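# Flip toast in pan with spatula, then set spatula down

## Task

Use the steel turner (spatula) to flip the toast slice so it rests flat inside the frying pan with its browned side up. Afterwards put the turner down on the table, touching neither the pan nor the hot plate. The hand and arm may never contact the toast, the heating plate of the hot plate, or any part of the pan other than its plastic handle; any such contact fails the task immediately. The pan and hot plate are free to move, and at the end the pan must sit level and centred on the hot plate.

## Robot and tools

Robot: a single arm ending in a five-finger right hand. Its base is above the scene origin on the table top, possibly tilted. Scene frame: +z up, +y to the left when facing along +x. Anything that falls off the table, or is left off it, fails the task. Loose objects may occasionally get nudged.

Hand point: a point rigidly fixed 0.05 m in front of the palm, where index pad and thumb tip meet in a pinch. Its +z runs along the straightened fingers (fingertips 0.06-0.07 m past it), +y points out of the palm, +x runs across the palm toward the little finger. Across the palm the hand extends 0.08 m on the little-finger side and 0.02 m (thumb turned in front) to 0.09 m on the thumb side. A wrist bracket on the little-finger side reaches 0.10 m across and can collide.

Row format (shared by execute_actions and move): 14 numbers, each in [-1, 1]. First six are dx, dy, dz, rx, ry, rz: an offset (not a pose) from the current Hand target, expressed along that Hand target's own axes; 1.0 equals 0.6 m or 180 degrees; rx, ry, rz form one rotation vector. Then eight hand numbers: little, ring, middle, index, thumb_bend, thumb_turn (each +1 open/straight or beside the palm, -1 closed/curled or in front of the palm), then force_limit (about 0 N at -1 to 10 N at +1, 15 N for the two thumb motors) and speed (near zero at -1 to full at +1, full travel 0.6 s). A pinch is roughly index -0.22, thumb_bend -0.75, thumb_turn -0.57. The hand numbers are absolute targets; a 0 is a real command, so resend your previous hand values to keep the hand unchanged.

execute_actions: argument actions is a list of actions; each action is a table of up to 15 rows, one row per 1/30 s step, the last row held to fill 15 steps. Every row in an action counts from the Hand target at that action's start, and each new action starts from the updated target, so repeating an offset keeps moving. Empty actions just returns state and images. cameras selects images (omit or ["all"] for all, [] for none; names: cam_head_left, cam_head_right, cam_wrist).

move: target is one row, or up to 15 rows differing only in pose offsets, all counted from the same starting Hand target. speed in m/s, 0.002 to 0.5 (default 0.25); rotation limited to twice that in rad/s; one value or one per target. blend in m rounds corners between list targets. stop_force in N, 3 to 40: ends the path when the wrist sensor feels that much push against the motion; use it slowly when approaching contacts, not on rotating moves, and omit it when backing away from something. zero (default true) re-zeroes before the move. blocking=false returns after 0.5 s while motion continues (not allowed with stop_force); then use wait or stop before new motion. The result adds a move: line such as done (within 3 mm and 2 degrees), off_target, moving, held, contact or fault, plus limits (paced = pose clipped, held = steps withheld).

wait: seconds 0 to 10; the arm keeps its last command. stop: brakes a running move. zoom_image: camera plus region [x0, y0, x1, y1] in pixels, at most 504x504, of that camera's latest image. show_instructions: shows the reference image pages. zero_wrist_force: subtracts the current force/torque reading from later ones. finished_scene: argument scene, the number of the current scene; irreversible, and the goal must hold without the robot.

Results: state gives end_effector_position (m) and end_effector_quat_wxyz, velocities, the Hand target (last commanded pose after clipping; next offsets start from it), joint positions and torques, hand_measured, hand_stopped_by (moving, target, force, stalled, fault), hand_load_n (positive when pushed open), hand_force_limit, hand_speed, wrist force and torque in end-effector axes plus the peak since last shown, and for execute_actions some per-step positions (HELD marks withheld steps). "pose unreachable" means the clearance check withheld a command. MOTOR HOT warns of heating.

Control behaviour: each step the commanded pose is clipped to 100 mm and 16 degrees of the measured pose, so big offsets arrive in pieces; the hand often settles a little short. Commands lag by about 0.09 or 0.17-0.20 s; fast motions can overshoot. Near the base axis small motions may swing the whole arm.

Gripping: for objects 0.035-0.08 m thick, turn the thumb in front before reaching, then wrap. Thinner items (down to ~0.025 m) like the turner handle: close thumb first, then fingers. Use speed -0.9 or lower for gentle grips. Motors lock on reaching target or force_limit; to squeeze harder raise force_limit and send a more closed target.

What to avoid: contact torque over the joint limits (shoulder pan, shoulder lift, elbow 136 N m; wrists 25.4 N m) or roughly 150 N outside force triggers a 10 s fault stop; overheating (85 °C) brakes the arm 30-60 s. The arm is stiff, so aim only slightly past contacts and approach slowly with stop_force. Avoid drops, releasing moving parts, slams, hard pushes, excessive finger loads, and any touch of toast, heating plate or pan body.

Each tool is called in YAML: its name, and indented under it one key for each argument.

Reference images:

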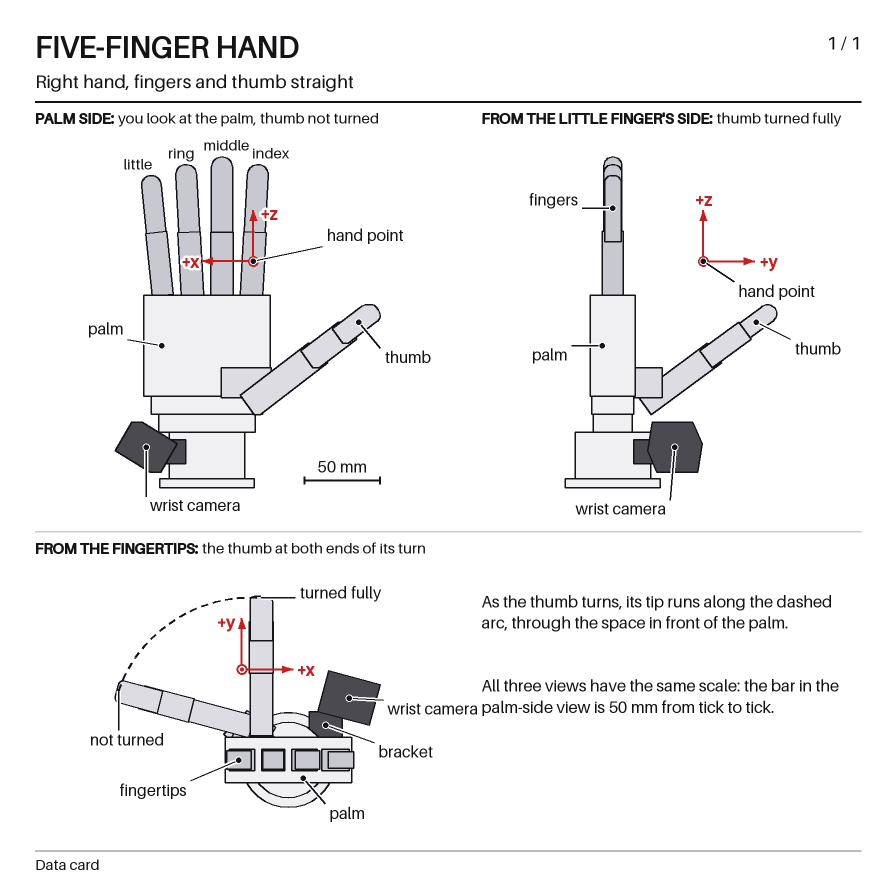

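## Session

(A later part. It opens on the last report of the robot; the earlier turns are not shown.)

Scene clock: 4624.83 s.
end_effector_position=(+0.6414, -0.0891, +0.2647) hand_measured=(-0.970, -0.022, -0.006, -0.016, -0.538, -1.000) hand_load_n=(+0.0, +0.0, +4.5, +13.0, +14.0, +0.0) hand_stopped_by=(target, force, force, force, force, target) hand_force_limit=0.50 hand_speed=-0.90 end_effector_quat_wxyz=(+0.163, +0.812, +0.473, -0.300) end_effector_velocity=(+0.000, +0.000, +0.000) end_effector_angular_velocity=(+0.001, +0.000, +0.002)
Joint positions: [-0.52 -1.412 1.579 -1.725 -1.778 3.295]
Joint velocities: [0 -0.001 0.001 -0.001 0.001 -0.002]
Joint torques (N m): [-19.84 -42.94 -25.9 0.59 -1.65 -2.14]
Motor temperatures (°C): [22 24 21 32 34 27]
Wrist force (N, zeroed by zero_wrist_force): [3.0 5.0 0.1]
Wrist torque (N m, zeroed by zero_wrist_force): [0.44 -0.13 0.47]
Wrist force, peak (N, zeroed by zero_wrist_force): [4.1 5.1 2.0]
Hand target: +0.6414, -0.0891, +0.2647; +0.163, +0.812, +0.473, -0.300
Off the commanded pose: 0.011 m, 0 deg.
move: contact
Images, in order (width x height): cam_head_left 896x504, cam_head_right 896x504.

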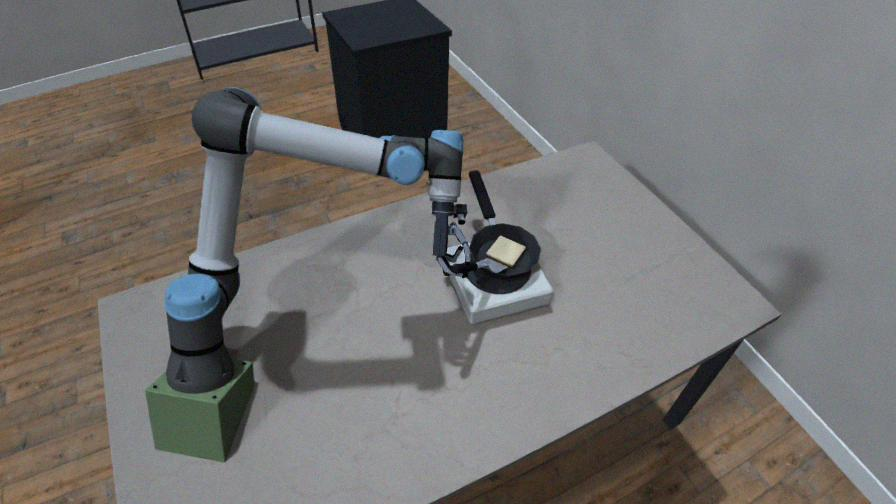

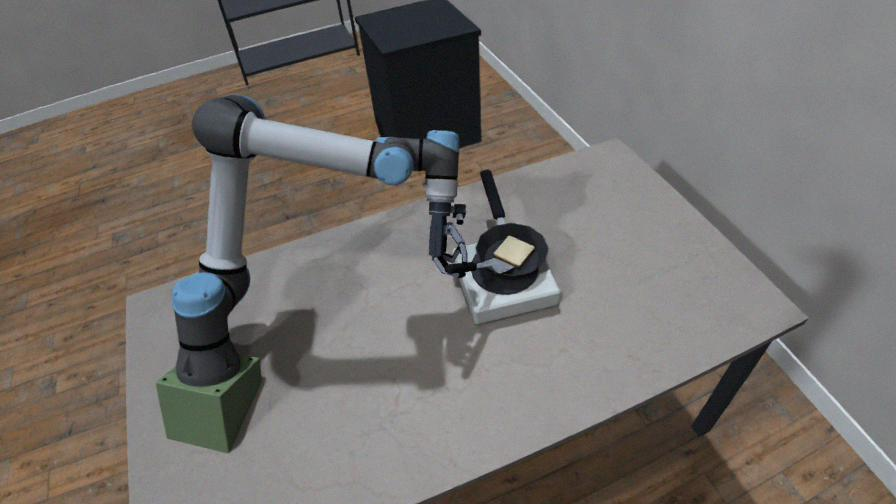

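move:
  target: [0.0345,0.0212,-0.0294,0,0,0,-0.97,-0.97,-0.97,-0.97,-0.97,-1,0.5,-0.9]
  speed: 0.015
  stop_force: 4
  cameras: ["cam_head_left","cam_head_right"]

zoom_image:
  camera: "cam_head_right"
  region: [475, 220, 545, 290]

zoom_image:
  camera: "cam_head_left"
  region: [470, 220, 540, 290]

Scene clock: 4631.30 s.
end_effector_position=(+0.6660, -0.0719, +0.2648) hand_measured=(-0.970, -0.022, -0.006, -0.016, -0.538, -1.000) hand_load_n=(+0.0, +0.5, +5.0, +13.5, +14.0, +0.0) hand_stopped_by=(target, force, force, force, force, target) hand_force_limit=0.50 hand_speed=-0.90 end_effector_quat_wxyz=(+0.163, +0.812, +0.473, -0.300) end_effector_velocity=(+0.000, +0.000, +0.000) end_effector_angular_velocity=(+0.000, +0.000, +0.000)
Joint positions: [-0.482 -1.366 1.489 -1.672 -1.777 3.334]
Joint velocities: [-0.001 0 0 0 0 -0.001]
Joint torques (N m): [-19.53 -45.32 -14.23 -3.59 -0.46 -2.24]
Motor temperatures (°C): [22 24 21 32 34 27]
Wrist force (N, zeroed by zero_wrist_force): [3.3 4.9 0.0]
Wrist torque (N m, zeroed by zero_wrist_force): [0.45 -0.22 0.46]
Wrist force, peak (N, zeroed by zero_wrist_force): [3.5 5.3 0.1]
Hand target: +0.6660, -0.0719, +0.2648; +0.163, +0.812, +0.473, -0.300
Off the commanded pose: 0.000 m, 0 deg.
move: done
Images, in order (width x height): cam_head_left 896x504, cam_head_right 896x504.

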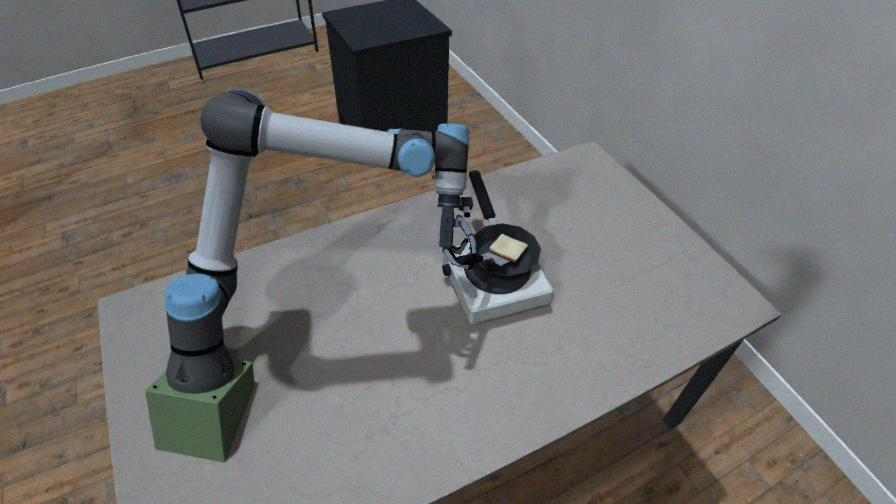

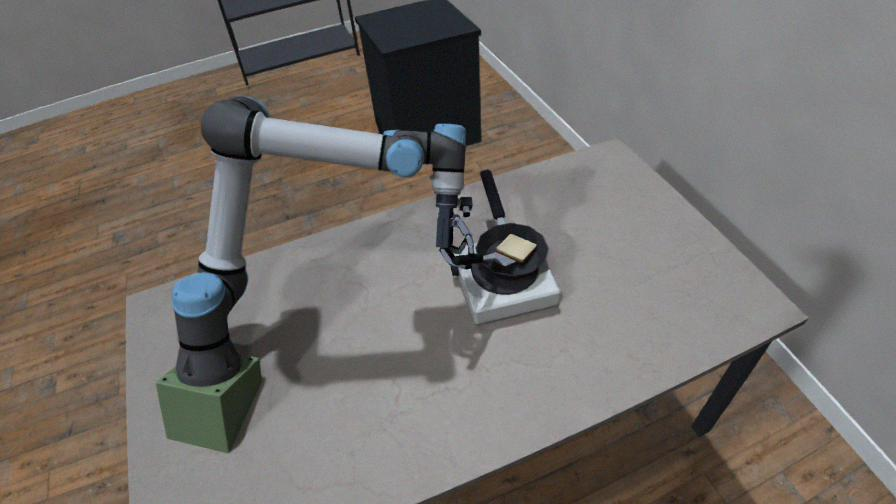

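Scaled by 7.200.

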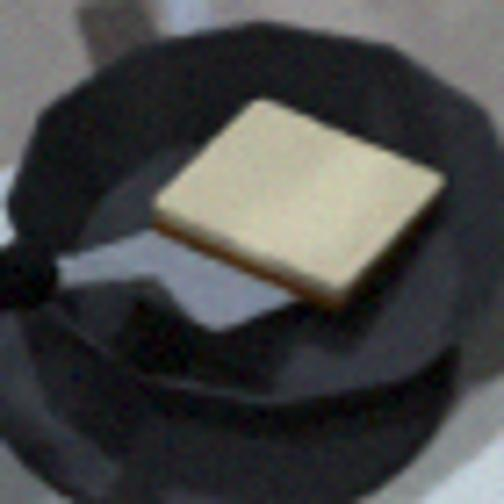

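Scaled by 7.200.

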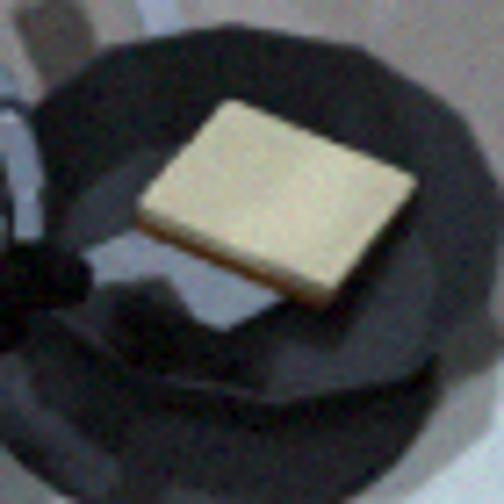

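move:
  target: [0.0345,0.0212,-0.0294,0,0,0,-0.97,-0.97,-0.97,-0.97,-0.97,-1,0.5,-0.9]
  speed: 0.015
  stop_force: 4
  cameras: ["cam_head_left","cam_head_right"]

zoom_image:
  camera: "cam_head_right"
  region: [475, 220, 545, 290]

zoom_image:
  camera: "cam_head_left"
  region: [470, 220, 540, 290]

Scene clock: 4639.43 s.
end_effector_position=(+0.6905, -0.0547, +0.2648) hand_measured=(-0.970, -0.022, -0.006, -0.016, -0.538, -1.000) hand_load_n=(+0.0, +0.0, +4.5, +13.5, +14.0, +0.0) hand_stopped_by=(target, force, force, force, force, target) hand_force_limit=0.50 hand_speed=-0.90 end_effector_quat_wxyz=(+0.163, +0.812, +0.473, -0.300) end_effector_velocity=(-0.001, +0.000, +0.000) end_effector_angular_velocity=(+0.000, +0.001, -0.001)
Joint positions: [-0.447 -1.318 1.393 -1.617 -1.776 3.37]
Joint velocities: [0 -0.001 0.001 0 0 0.001]
Joint torques (N m): [-20.66 -47.91 -13.83 -3.68 -0.02 -2.27]
Motor temperatures (°C): [22 24 21 32 34 27]
Wrist force (N, zeroed by zero_wrist_force): [2.9 4.3 0.2]
Wrist torque (N m, zeroed by zero_wrist_force): [0.37 -0.10 0.37]
Wrist force, peak (N, zeroed by zero_wrist_force): [3.4 5.2 0.0]
Hand target: +0.6905, -0.0547, +0.2648; +0.163, +0.812, +0.473, -0.300
Off the commanded pose: 0.000 m, 0 deg.
move: done
Images, in order (width x height): cam_head_left 896x504, cam_head_right 896x504.

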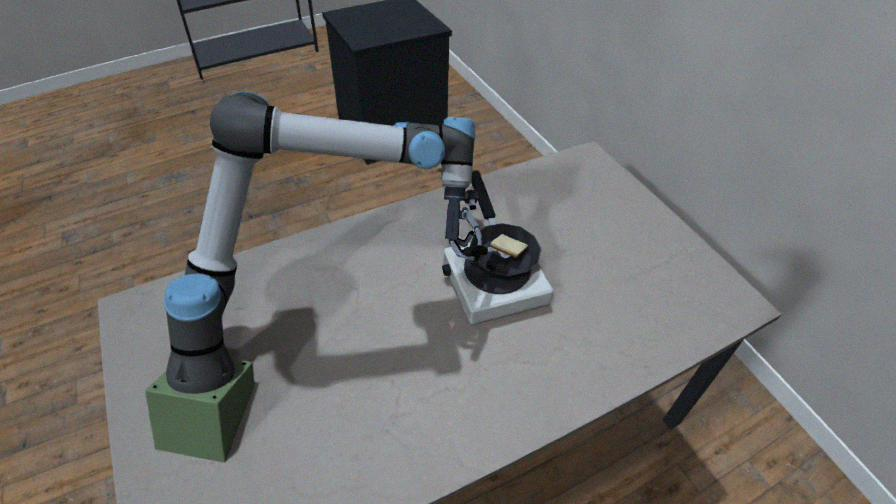

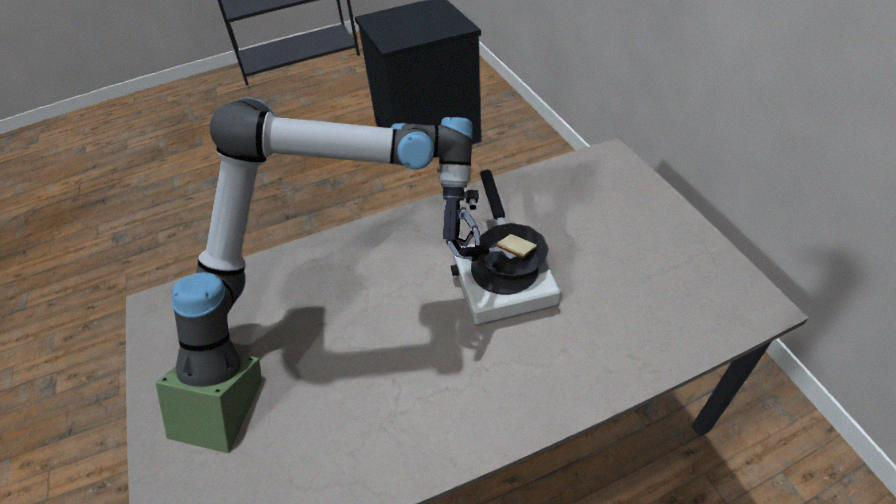

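Scaled by 7.200.

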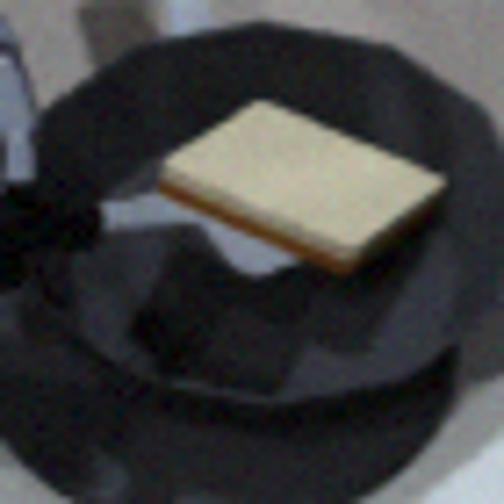

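Scaled by 7.200.

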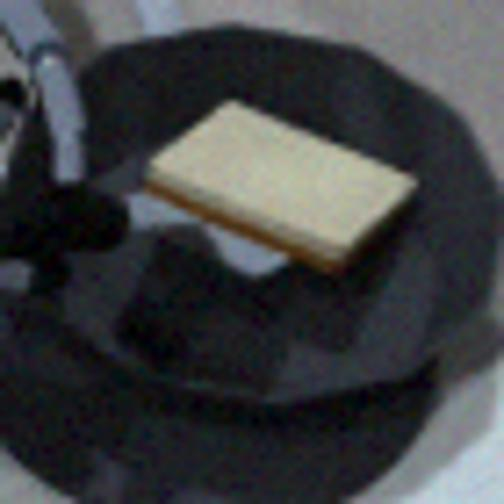

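move:
  target: [0.0255,-0.0237,0.1161,-0.0428,0.1157,0.033,-0.97,-0.97,-0.97,-0.97,-0.97,-1,0.5,-0.9]
  speed: 0.05

zoom_image:
  camera: "cam_head_right"
  region: [475, 210, 545, 280]

zoom_image:
  camera: "cam_head_left"
  region: [470, 210, 540, 280]

Scene clock: 4658.87 s.
end_effector_position=(+0.6609, -0.0756, +0.2019) hand_measured=(-0.970, -0.020, -0.006, -0.016, -0.538, -1.000) hand_load_n=(+0.5, +10.0, +7.5, +6.0, +16.5, -5.0) hand_stopped_by=(target, force, force, force, force, target) hand_force_limit=0.50 hand_speed=-0.90 end_effector_quat_wxyz=(+0.144, +0.864, +0.471, -0.107) end_effector_velocity=(+0.000, +0.001, +0.000) end_effector_angular_velocity=(+0.001, +0.003, +0.001)
Joint positions: [-0.579 -1.449 1.786 -2.092 -1.437 3.334]
Joint velocities: [0.001 0 -0.001 0.003 0 -0.002]
Joint torques (N m): [-4.24 -23.42 -26.67 0.06 -1.76 -1.63]
Motor temperatures (°C): [22 24 21 32 34 27]
Wrist force (N, zeroed by zero_wrist_force): [2.8 3.8 2.3]
Wrist torque (N m, zeroed by zero_wrist_force): [0.53 -0.59 0.23]
Wrist force, peak (N, zeroed by zero_wrist_force): [3.6 4.6 2.4]
Hand target: +0.6609, -0.0756, +0.2018; +0.144, +0.864, +0.471, -0.107
Off the commanded pose: 0.000 m, 0 deg.
move: done
camera_calibration:
cam_wrist: T_world_to_cam=[[0.963622, -0.260943, 0.0578043, -0.674372], [-0.196133, -0.543487, 0.816183, -0.0758965], [-0.181561, -0.797829, -0.574895, 0.289252], [0, 0, 0, 1]] pos_world=[0.687471, 0.0135524, 0.267217]

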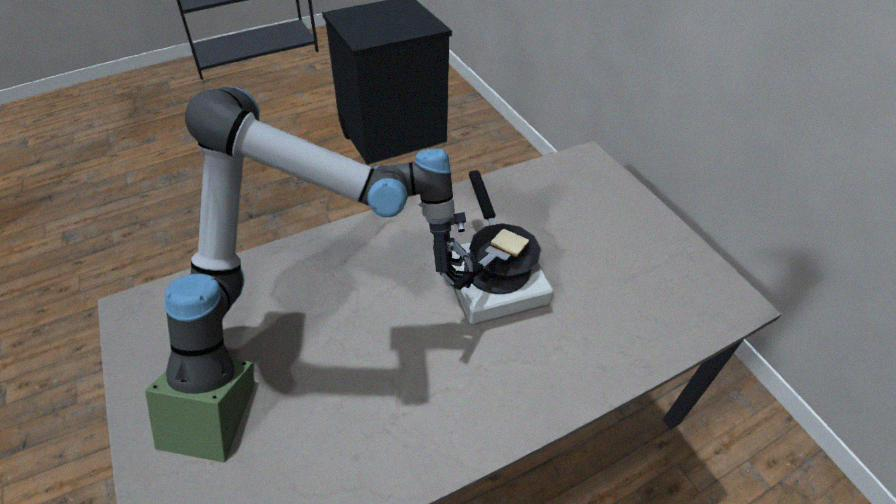

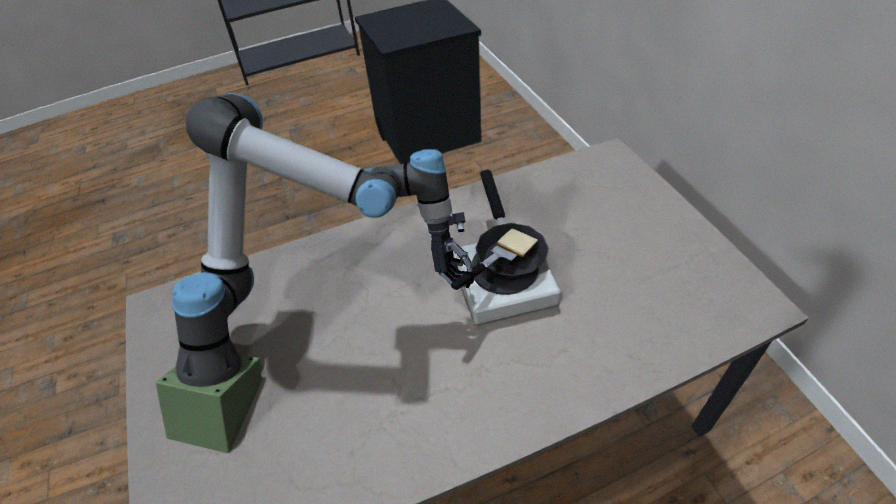

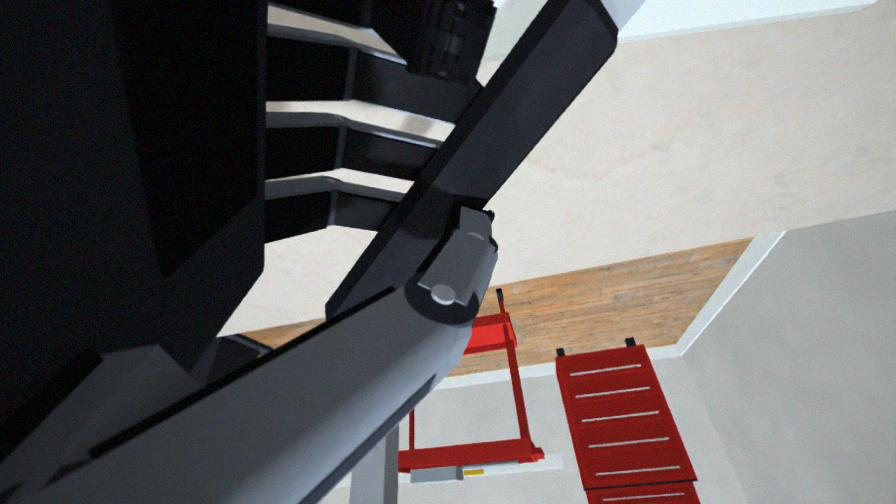

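Scaled by 7.200.

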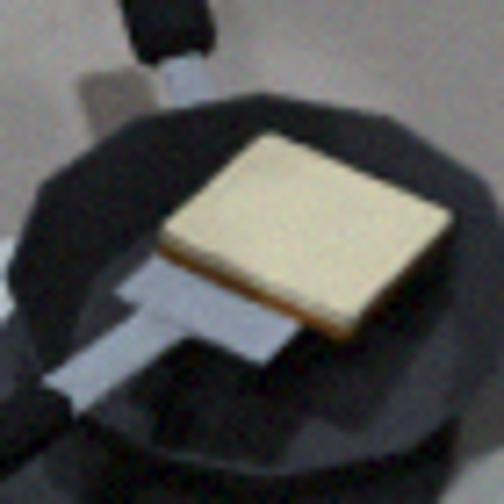

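Scaled by 7.200.

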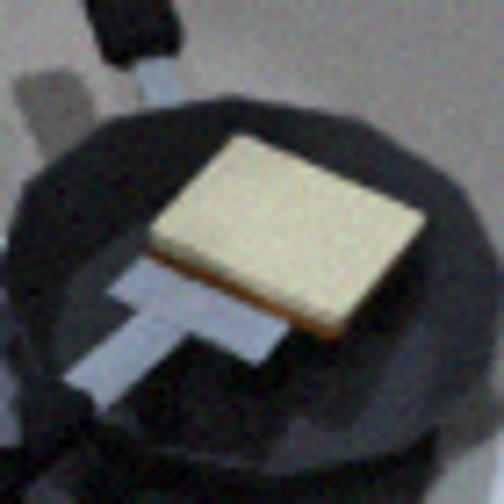

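move:
  target: [-0.0218,-0.0052,-0.0103,-0.0149,0.0403,0.0115,-0.97,-0.97,-0.97,-0.97,-0.97,-1,0.5,-0.9]
  speed: 0.04

zoom_image:
  camera: "cam_head_right"
  region: [475, 210, 545, 280]

zoom_image:
  camera: "cam_head_left"
  region: [470, 210, 540, 280]

Scene clock: 4669.27 s.
end_effector_position=(+0.6516, -0.0821, +0.2114) hand_measured=(-0.970, -0.020, -0.006, -0.016, -0.538, -1.000) hand_load_n=(+0.0, +10.0, +8.0, +6.0, +16.5, -5.5) hand_stopped_by=(target, force, force, force, force, target) hand_force_limit=0.50 hand_speed=-0.90 end_effector_quat_wxyz=(+0.136, +0.873, +0.466, -0.039) end_effector_velocity=(+0.000, +0.001, +0.000) end_effector_angular_velocity=(-0.004, +0.005, +0.002)
Joint positions: [-0.658 -1.508 1.878 -2.178 -1.304 3.304]
Joint velocities: [0.004 0.001 -0.002 0.002 -0.006 0]
Joint torques (N m): [-2.79 -15.8 -26.68 -0.47 -2.31 -0.06]
Motor temperatures (°C): [22 24 21 32 34 27]
Wrist force (N, zeroed by zero_wrist_force): [2.4 2.9 2.0]
Wrist torque (N m, zeroed by zero_wrist_force): [0.37 -0.51 0.21]
Wrist force, peak (N, zeroed by zero_wrist_force): [3.2 3.8 2.5]
Hand target: +0.6516, -0.0821, +0.2113; +0.136, +0.873, +0.466, -0.039
Off the commanded pose: 0.000 m, 0 deg.
move: done
camera_calibration:
cam_wrist: T_world_to_cam=[[0.951945, -0.26894, 0.146534, -0.679461], [-0.285515, -0.60614, 0.742345, -0.020275], [-0.110825, -0.748509, -0.653798, 0.262495], [0, 0, 0, 1]] pos_world=[0.670112, 0.00145615, 0.286234]

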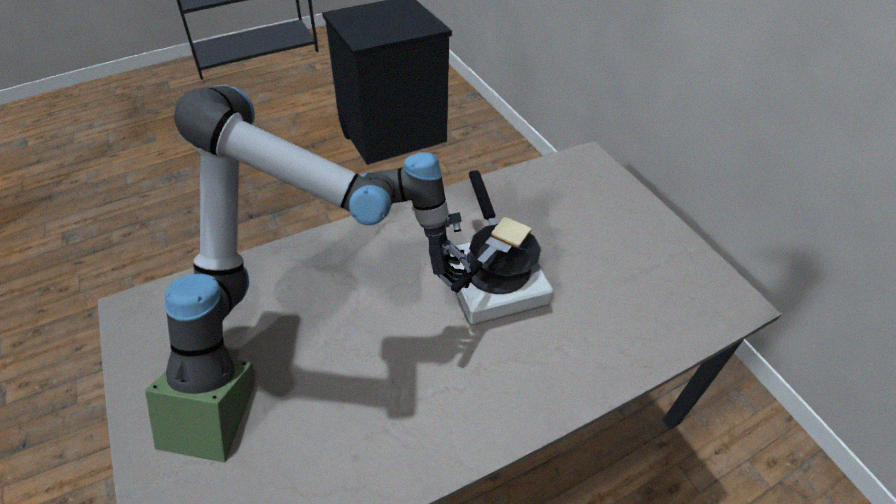

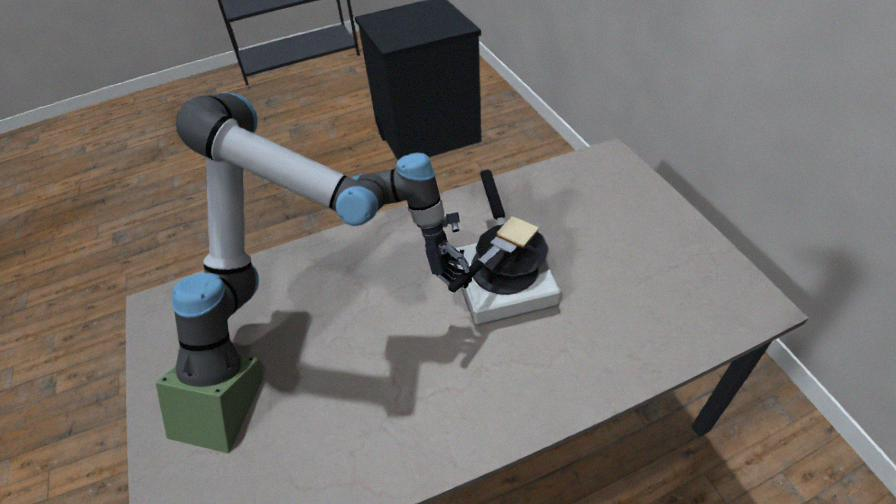

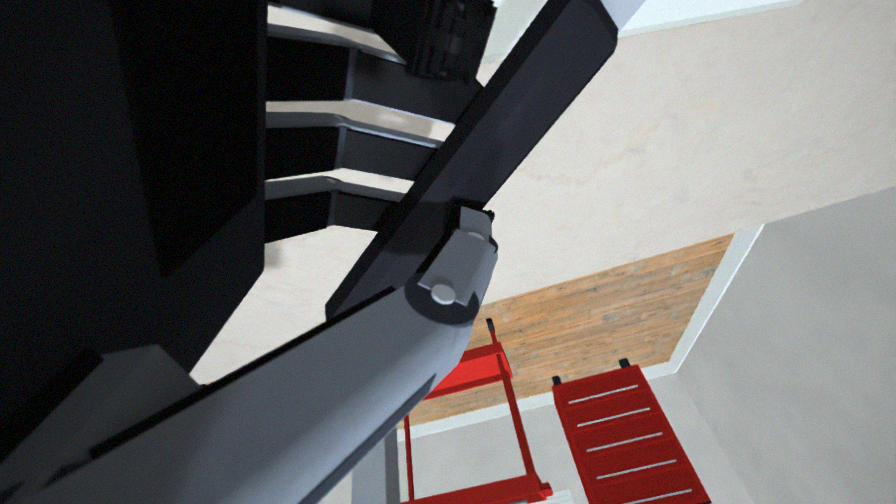

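Scaled by 7.200.

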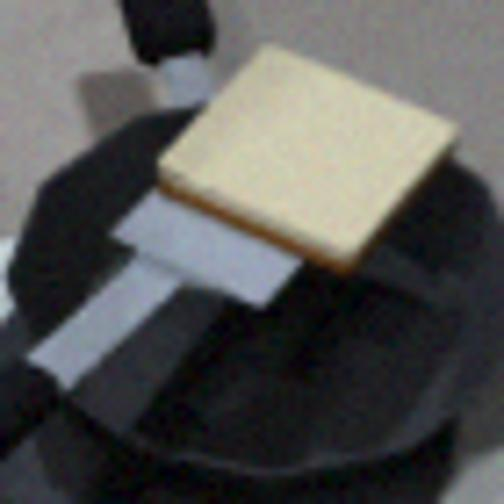

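Scaled by 7.200.

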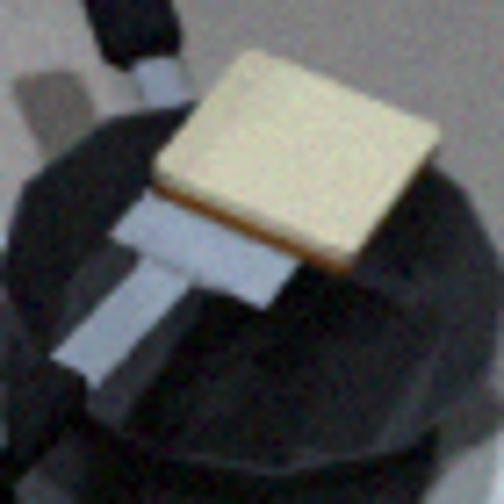

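move:
  target: [-0.107,0.0,0.031,0,0,0,-0.97,-0.97,-0.97,-0.97,-0.97,-1,0.5,-0.9]
  speed: 0.05
  cameras: ["cam_head_left","cam_head_right"]

zoom_image:
  camera: "cam_head_right"
  region: [465, 205, 555, 295]

zoom_image:
  camera: "cam_head_left"
  region: [460, 205, 550, 295]

Scene clock: 4688.20 s.
end_effector_position=(+0.6166, -0.1389, +0.2058) hand_measured=(-0.970, -0.020, -0.006, -0.016, -0.538, -1.000) hand_load_n=(+0.0, +10.0, +7.5, +6.0, +17.0, -5.0) hand_stopped_by=(target, force, force, force, force, target) hand_force_limit=0.50 hand_speed=-0.90 end_effector_quat_wxyz=(+0.136, +0.873, +0.466, -0.039) end_effector_velocity=(+0.002, +0.003, +0.000) end_effector_angular_velocity=(+0.001, -0.001, -0.002)
Joint positions: [-0.775 -1.509 1.971 -2.238 -1.278 3.186]
Joint velocities: [0.005 0 -0.005 0.003 0 0.007]
Joint torques (N m): [-8.44 -15.55 -25.88 -0.61 -0.63 2.23]
Motor temperatures (°C): [22 24 21 32 34 27]
Wrist force (N, zeroed by zero_wrist_force): [2.7 3.1 2.7]
Wrist torque (N m, zeroed by zero_wrist_force): [0.42 -0.58 0.24]
Wrist force, peak (N, zeroed by zero_wrist_force): [2.9 3.1 2.6]
Hand target: +0.6166, -0.1388, +0.2059; +0.136, +0.873, +0.466, -0.039
Off the commanded pose: 0.000 m, 0 deg.
move: done
Images, in order (width x height): cam_head_left 896x504, cam_head_right 896x504.

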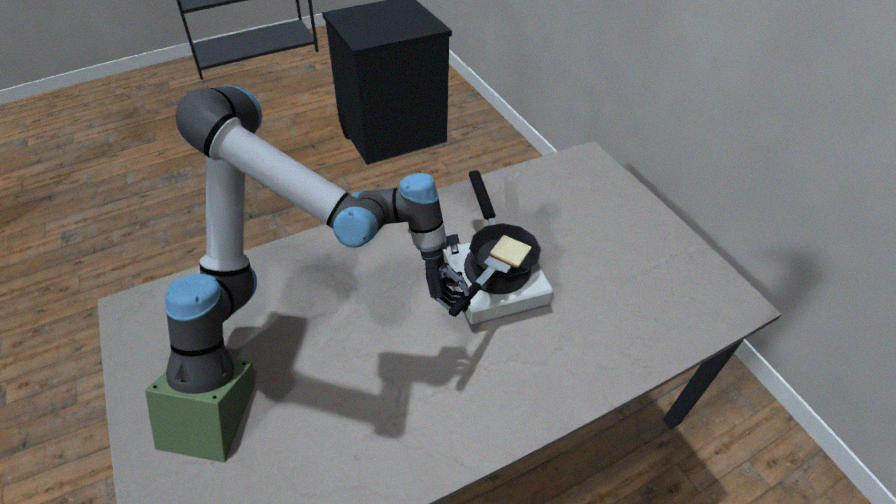

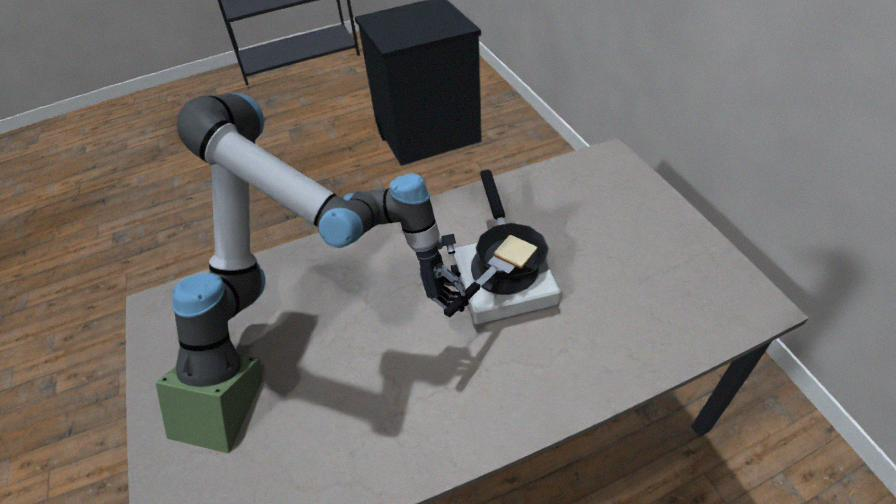

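Scaled by 5.600.

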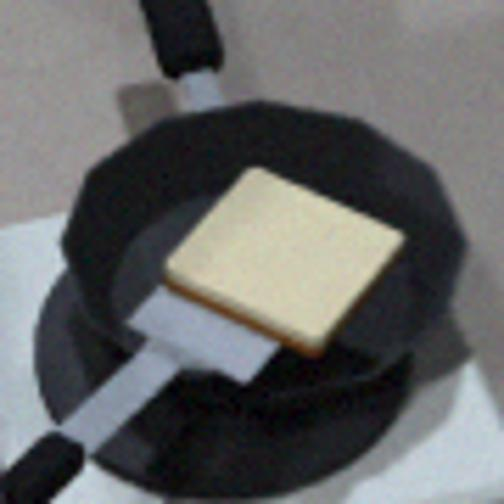

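Scaled by 5.600.

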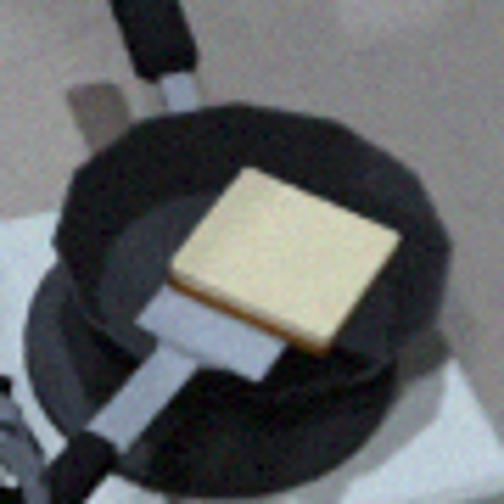

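move:
  target: [0.0087,-0.022,-0.002,-0.1038,-0.0392,0.0028,-0.97,-0.97,-0.97,-0.97,-0.97,-1,0.5,-0.9]
  speed: 0.08
  cameras: ["cam_head_left","cam_head_right"]

zoom_image:
  camera: "cam_head_right"
  region: [465, 205, 555, 295]

zoom_image:
  camera: "cam_head_left"
  region: [460, 205, 550, 295]

Scene clock: 4695.73 s.
end_effector_position=(+0.6086, -0.1274, +0.2031) hand_measured=(-0.970, -0.020, -0.006, -0.016, -0.538, -1.000) hand_load_n=(+0.0, +10.0, +7.5, +6.0, +16.5, -5.0) hand_stopped_by=(target, force, force, force, force, target) hand_force_limit=0.50 hand_speed=-0.90 end_effector_quat_wxyz=(+0.304, +0.838, +0.453, -0.016) end_effector_velocity=(+0.000, +0.000, +0.001) end_effector_angular_velocity=(+0.000, -0.001, -0.001)
Joint positions: [-0.656 -1.517 2.199 -2.79 -1.49 3.368]
Joint velocities: [-0.001 -0.001 0 0.001 0 0.001]
Joint torques (N m): [-17.54 -32.9 -22.37 -3.02 0.02 -2.04]
Motor temperatures (°C): [22 24 21 32 34 27]
Wrist force (N, zeroed by zero_wrist_force): [2.4 2.2 1.7]
Wrist torque (N m, zeroed by zero_wrist_force): [0.44 -0.41 0.03]
Wrist force, peak (N, zeroed by zero_wrist_force): [2.8 3.4 2.7]
Hand target: +0.6087, -0.1274, +0.2033; +0.305, +0.838, +0.453, -0.016
Off the commanded pose: 0.000 m, 0 deg.
move: done
Images, in order (width x height): cam_head_left 896x504, cam_head_right 896x504.

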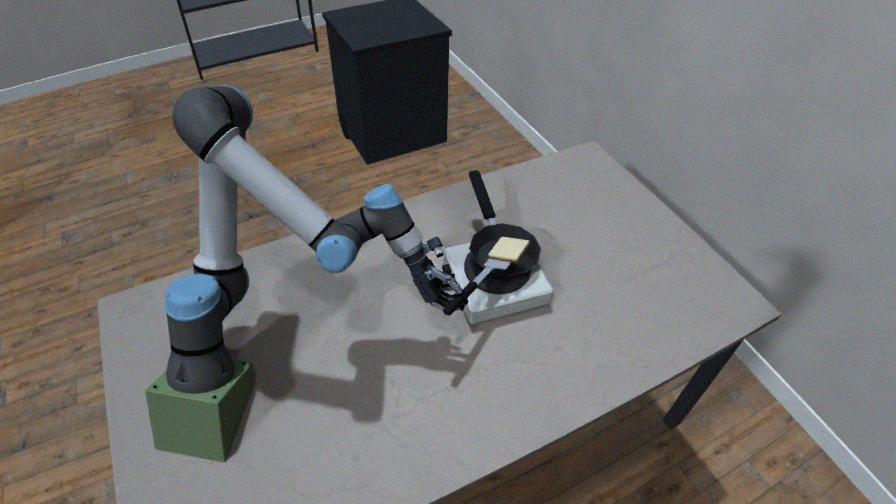

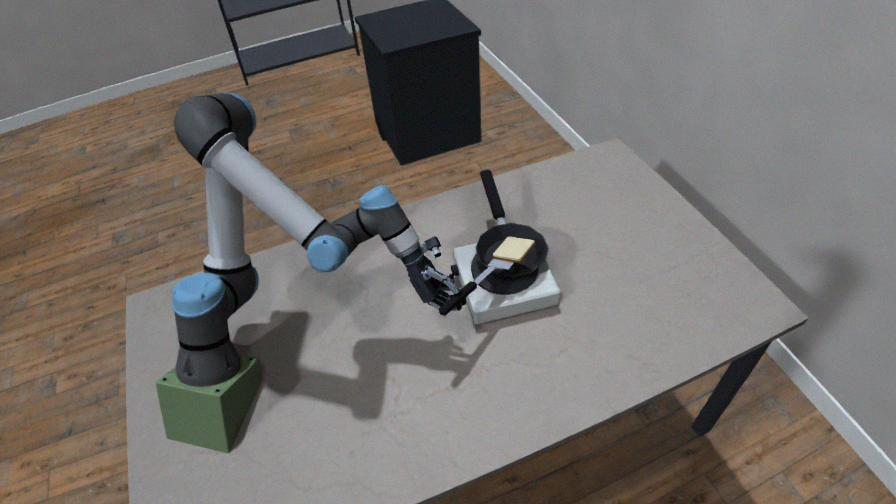

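Scaled by 5.600.

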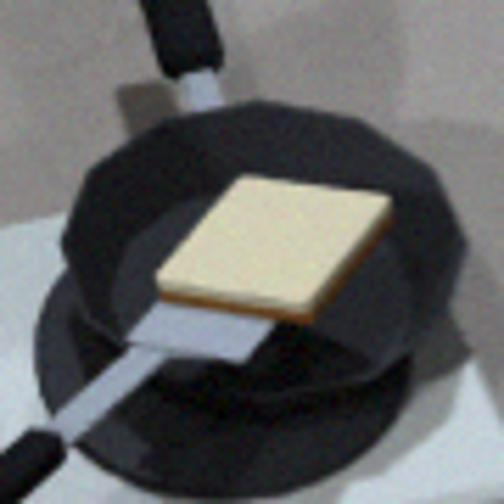

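Scaled by 5.600.

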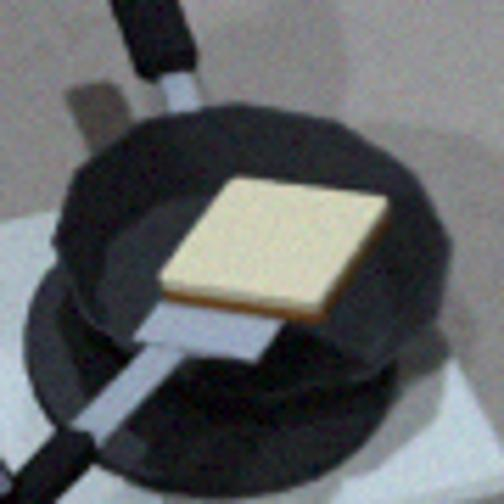

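move:
  target: [0.0087,-0.022,-0.002,-0.1038,-0.0392,0.0028,-0.97,-0.97,-0.97,-0.97,-0.97,-1,0.5,-0.9]
  speed: 0.08
  cameras: ["cam_head_left","cam_head_right"]

zoom_image:
  camera: "cam_head_right"
  region: [465, 205, 555, 295]

zoom_image:
  camera: "cam_head_left"
  region: [460, 205, 550, 295]

Scene clock: 4700.93 s.
end_effector_position=(+0.6014, -0.1176, +0.1958) hand_measured=(-0.970, -0.020, -0.006, -0.016, -0.538, -1.000) hand_load_n=(+0.0, +9.0, +7.0, +7.0, +15.5, -4.5) hand_stopped_by=(target, force, force, force, force, target) hand_force_limit=0.50 hand_speed=-0.90 end_effector_quat_wxyz=(+0.464, +0.777, +0.426, +0.008) end_effector_velocity=(+0.000, +0.000, -0.001) end_effector_angular_velocity=(+0.000, +0.001, -0.002)
Joint positions: [-0.505 -1.336 2.315 -3.359 -1.795 3.477]
Joint velocities: [0 0.001 0 0 0 0.001]
Joint torques (N m): [-16.74 -37.07 -17.34 -2.97 -0.95 -2]
Motor temperatures (°C): [22 24 21 32 34 27]
Wrist force (N, zeroed by zero_wrist_force): [2.8 2.3 1.3]
Wrist torque (N m, zeroed by zero_wrist_force): [0.48 -0.43 0.05]
Wrist force, peak (N, zeroed by zero_wrist_force): [3.0 2.8 1.7]
Hand target: +0.6014, -0.1176, +0.1960; +0.464, +0.777, +0.426, +0.008
Off the commanded pose: 0.000 m, 0 deg.
move: done
Images, in order (width x height): cam_head_left 896x504, cam_head_right 896x504.

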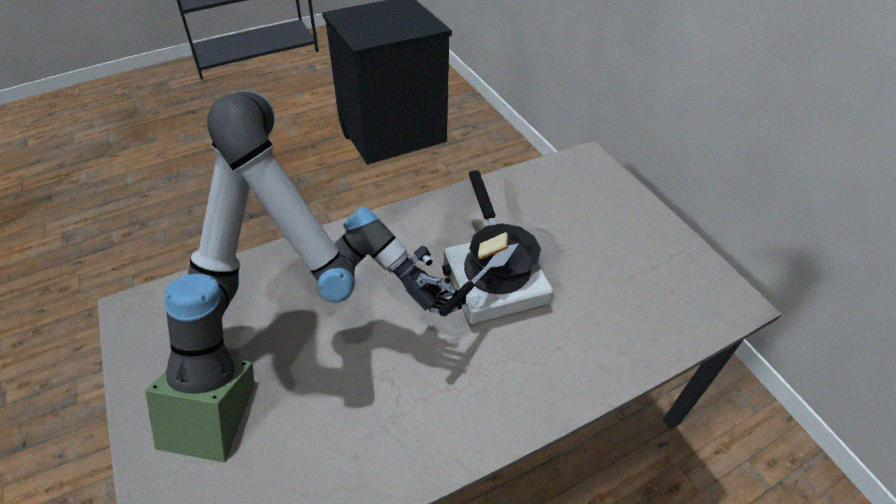

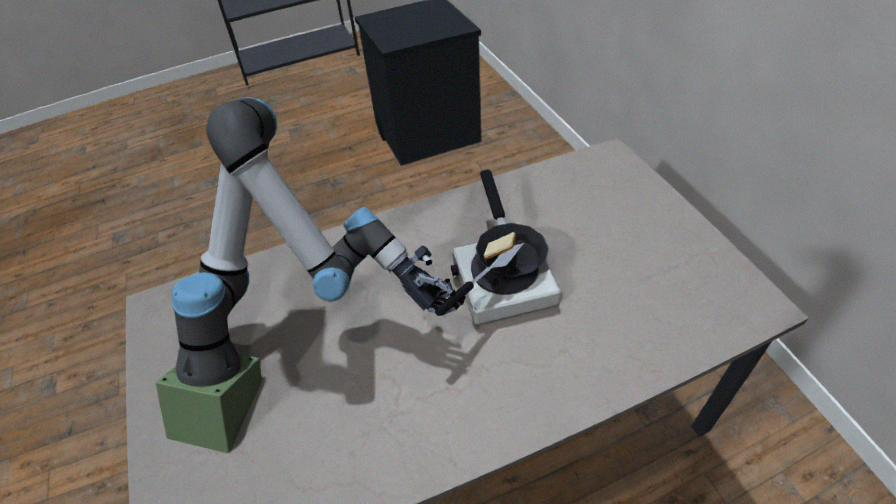

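Scaled by 5.600.

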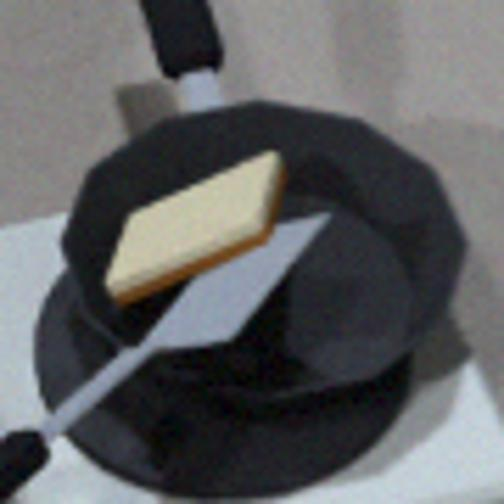

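Scaled by 5.600.

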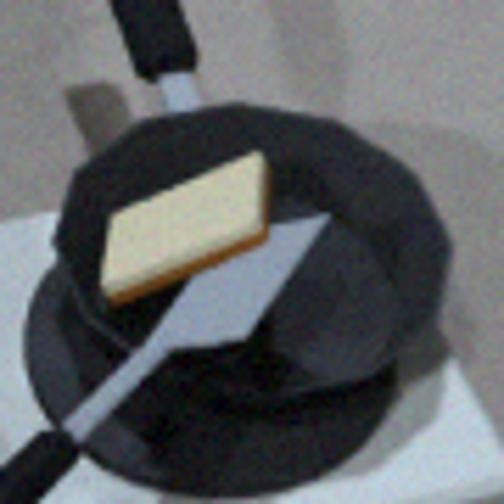

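move:
  target: [0.0061,-0.0182,-0.0273,0,0,0,-0.97,-0.97,-0.97,-0.97,-0.97,-1,0.5,-0.9]
  speed: 0.03
  stop_force: 6
  cameras: ["cam_head_left","cam_head_right"]

zoom_image:
  camera: "cam_head_right"
  region: [465, 205, 555, 295]

zoom_image:
  camera: "cam_head_left"
  region: [460, 205, 550, 295]

Scene clock: 4710.83 s.
end_effector_position=(+0.5899, -0.1012, +0.1960) hand_measured=(-0.970, -0.020, -0.006, -0.016, -0.538, -1.000) hand_load_n=(+0.0, +9.0, +7.0, +7.0, +15.5, -4.5) hand_stopped_by=(target, force, force, force, force, target) hand_force_limit=0.50 hand_speed=-0.90 end_effector_quat_wxyz=(+0.464, +0.777, +0.426, +0.008) end_effector_velocity=(+0.000, +0.000, +0.000) end_effector_angular_velocity=(+0.001, -0.001, +0.000)
Joint positions: [-0.476 -1.37 2.346 -3.351 -1.816 3.497]
Joint velocities: [0 0 -0.001 0 0.001 0.001]
Joint torques (N m): [-16.39 -13.6 -17.73 -4.39 0.54 -2.15]
Motor temperatures (°C): [22 24 21 32 34 27]
Wrist force (N, zeroed by zero_wrist_force): [2.7 1.8 1.0]
Wrist torque (N m, zeroed by zero_wrist_force): [0.36 -0.40 0.03]
Wrist force, peak (N, zeroed by zero_wrist_force): [3.1 2.2 1.5]
Hand target: +0.5899, -0.1012, +0.1960; +0.464, +0.777, +0.426, +0.008
Off the commanded pose: 0.000 m, 0 deg.
move: done
Images, in order (width x height): cam_head_left 896x504, cam_head_right 896x504.

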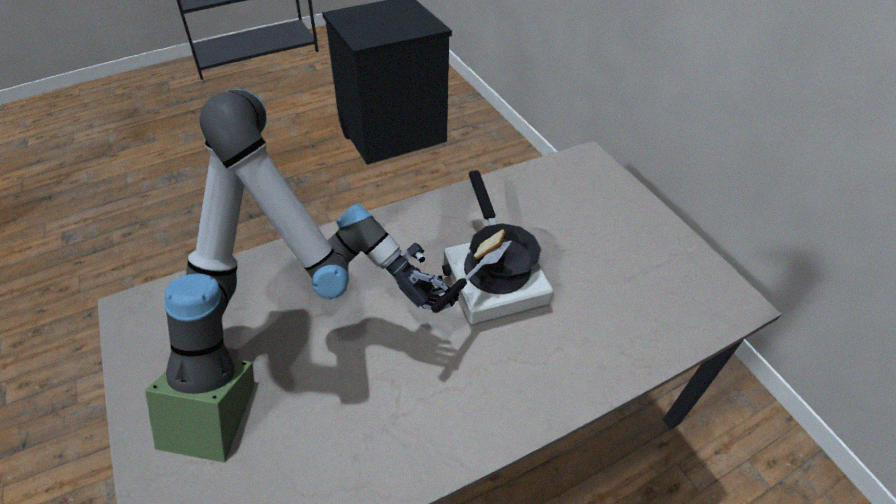

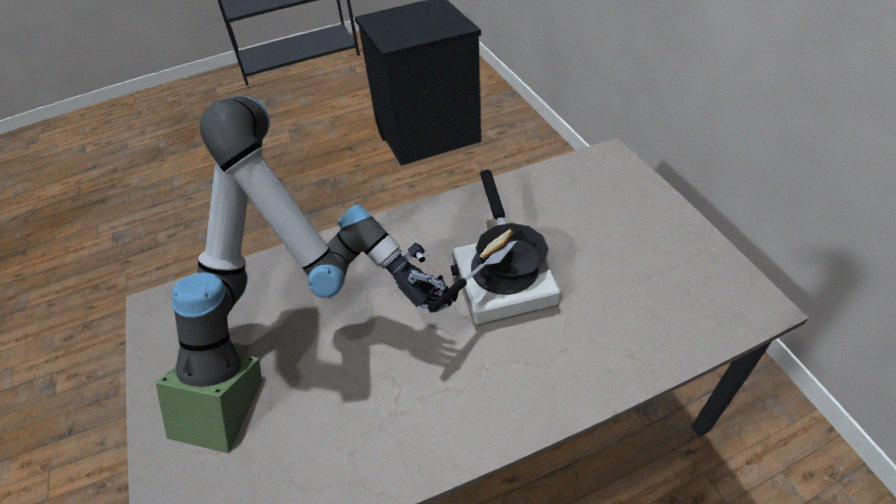

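Scaled by 5.600.

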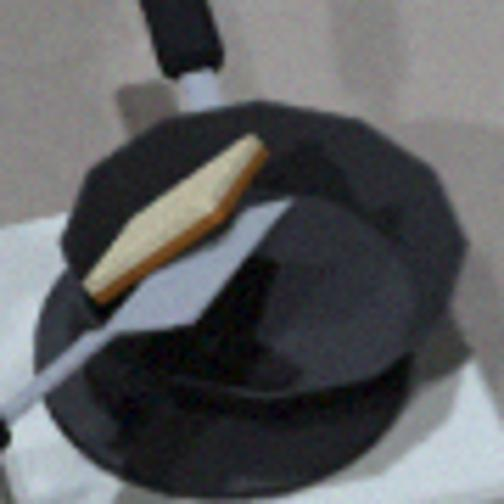

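Scaled by 5.600.

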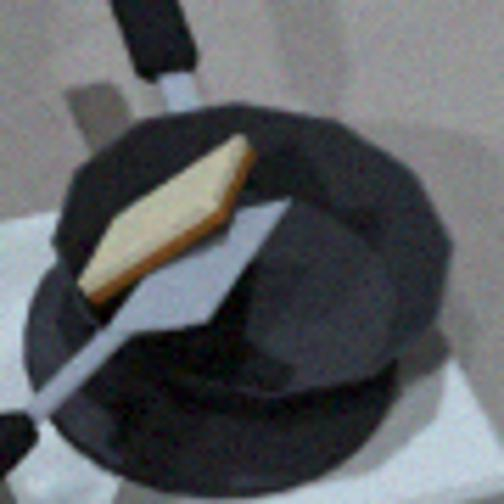

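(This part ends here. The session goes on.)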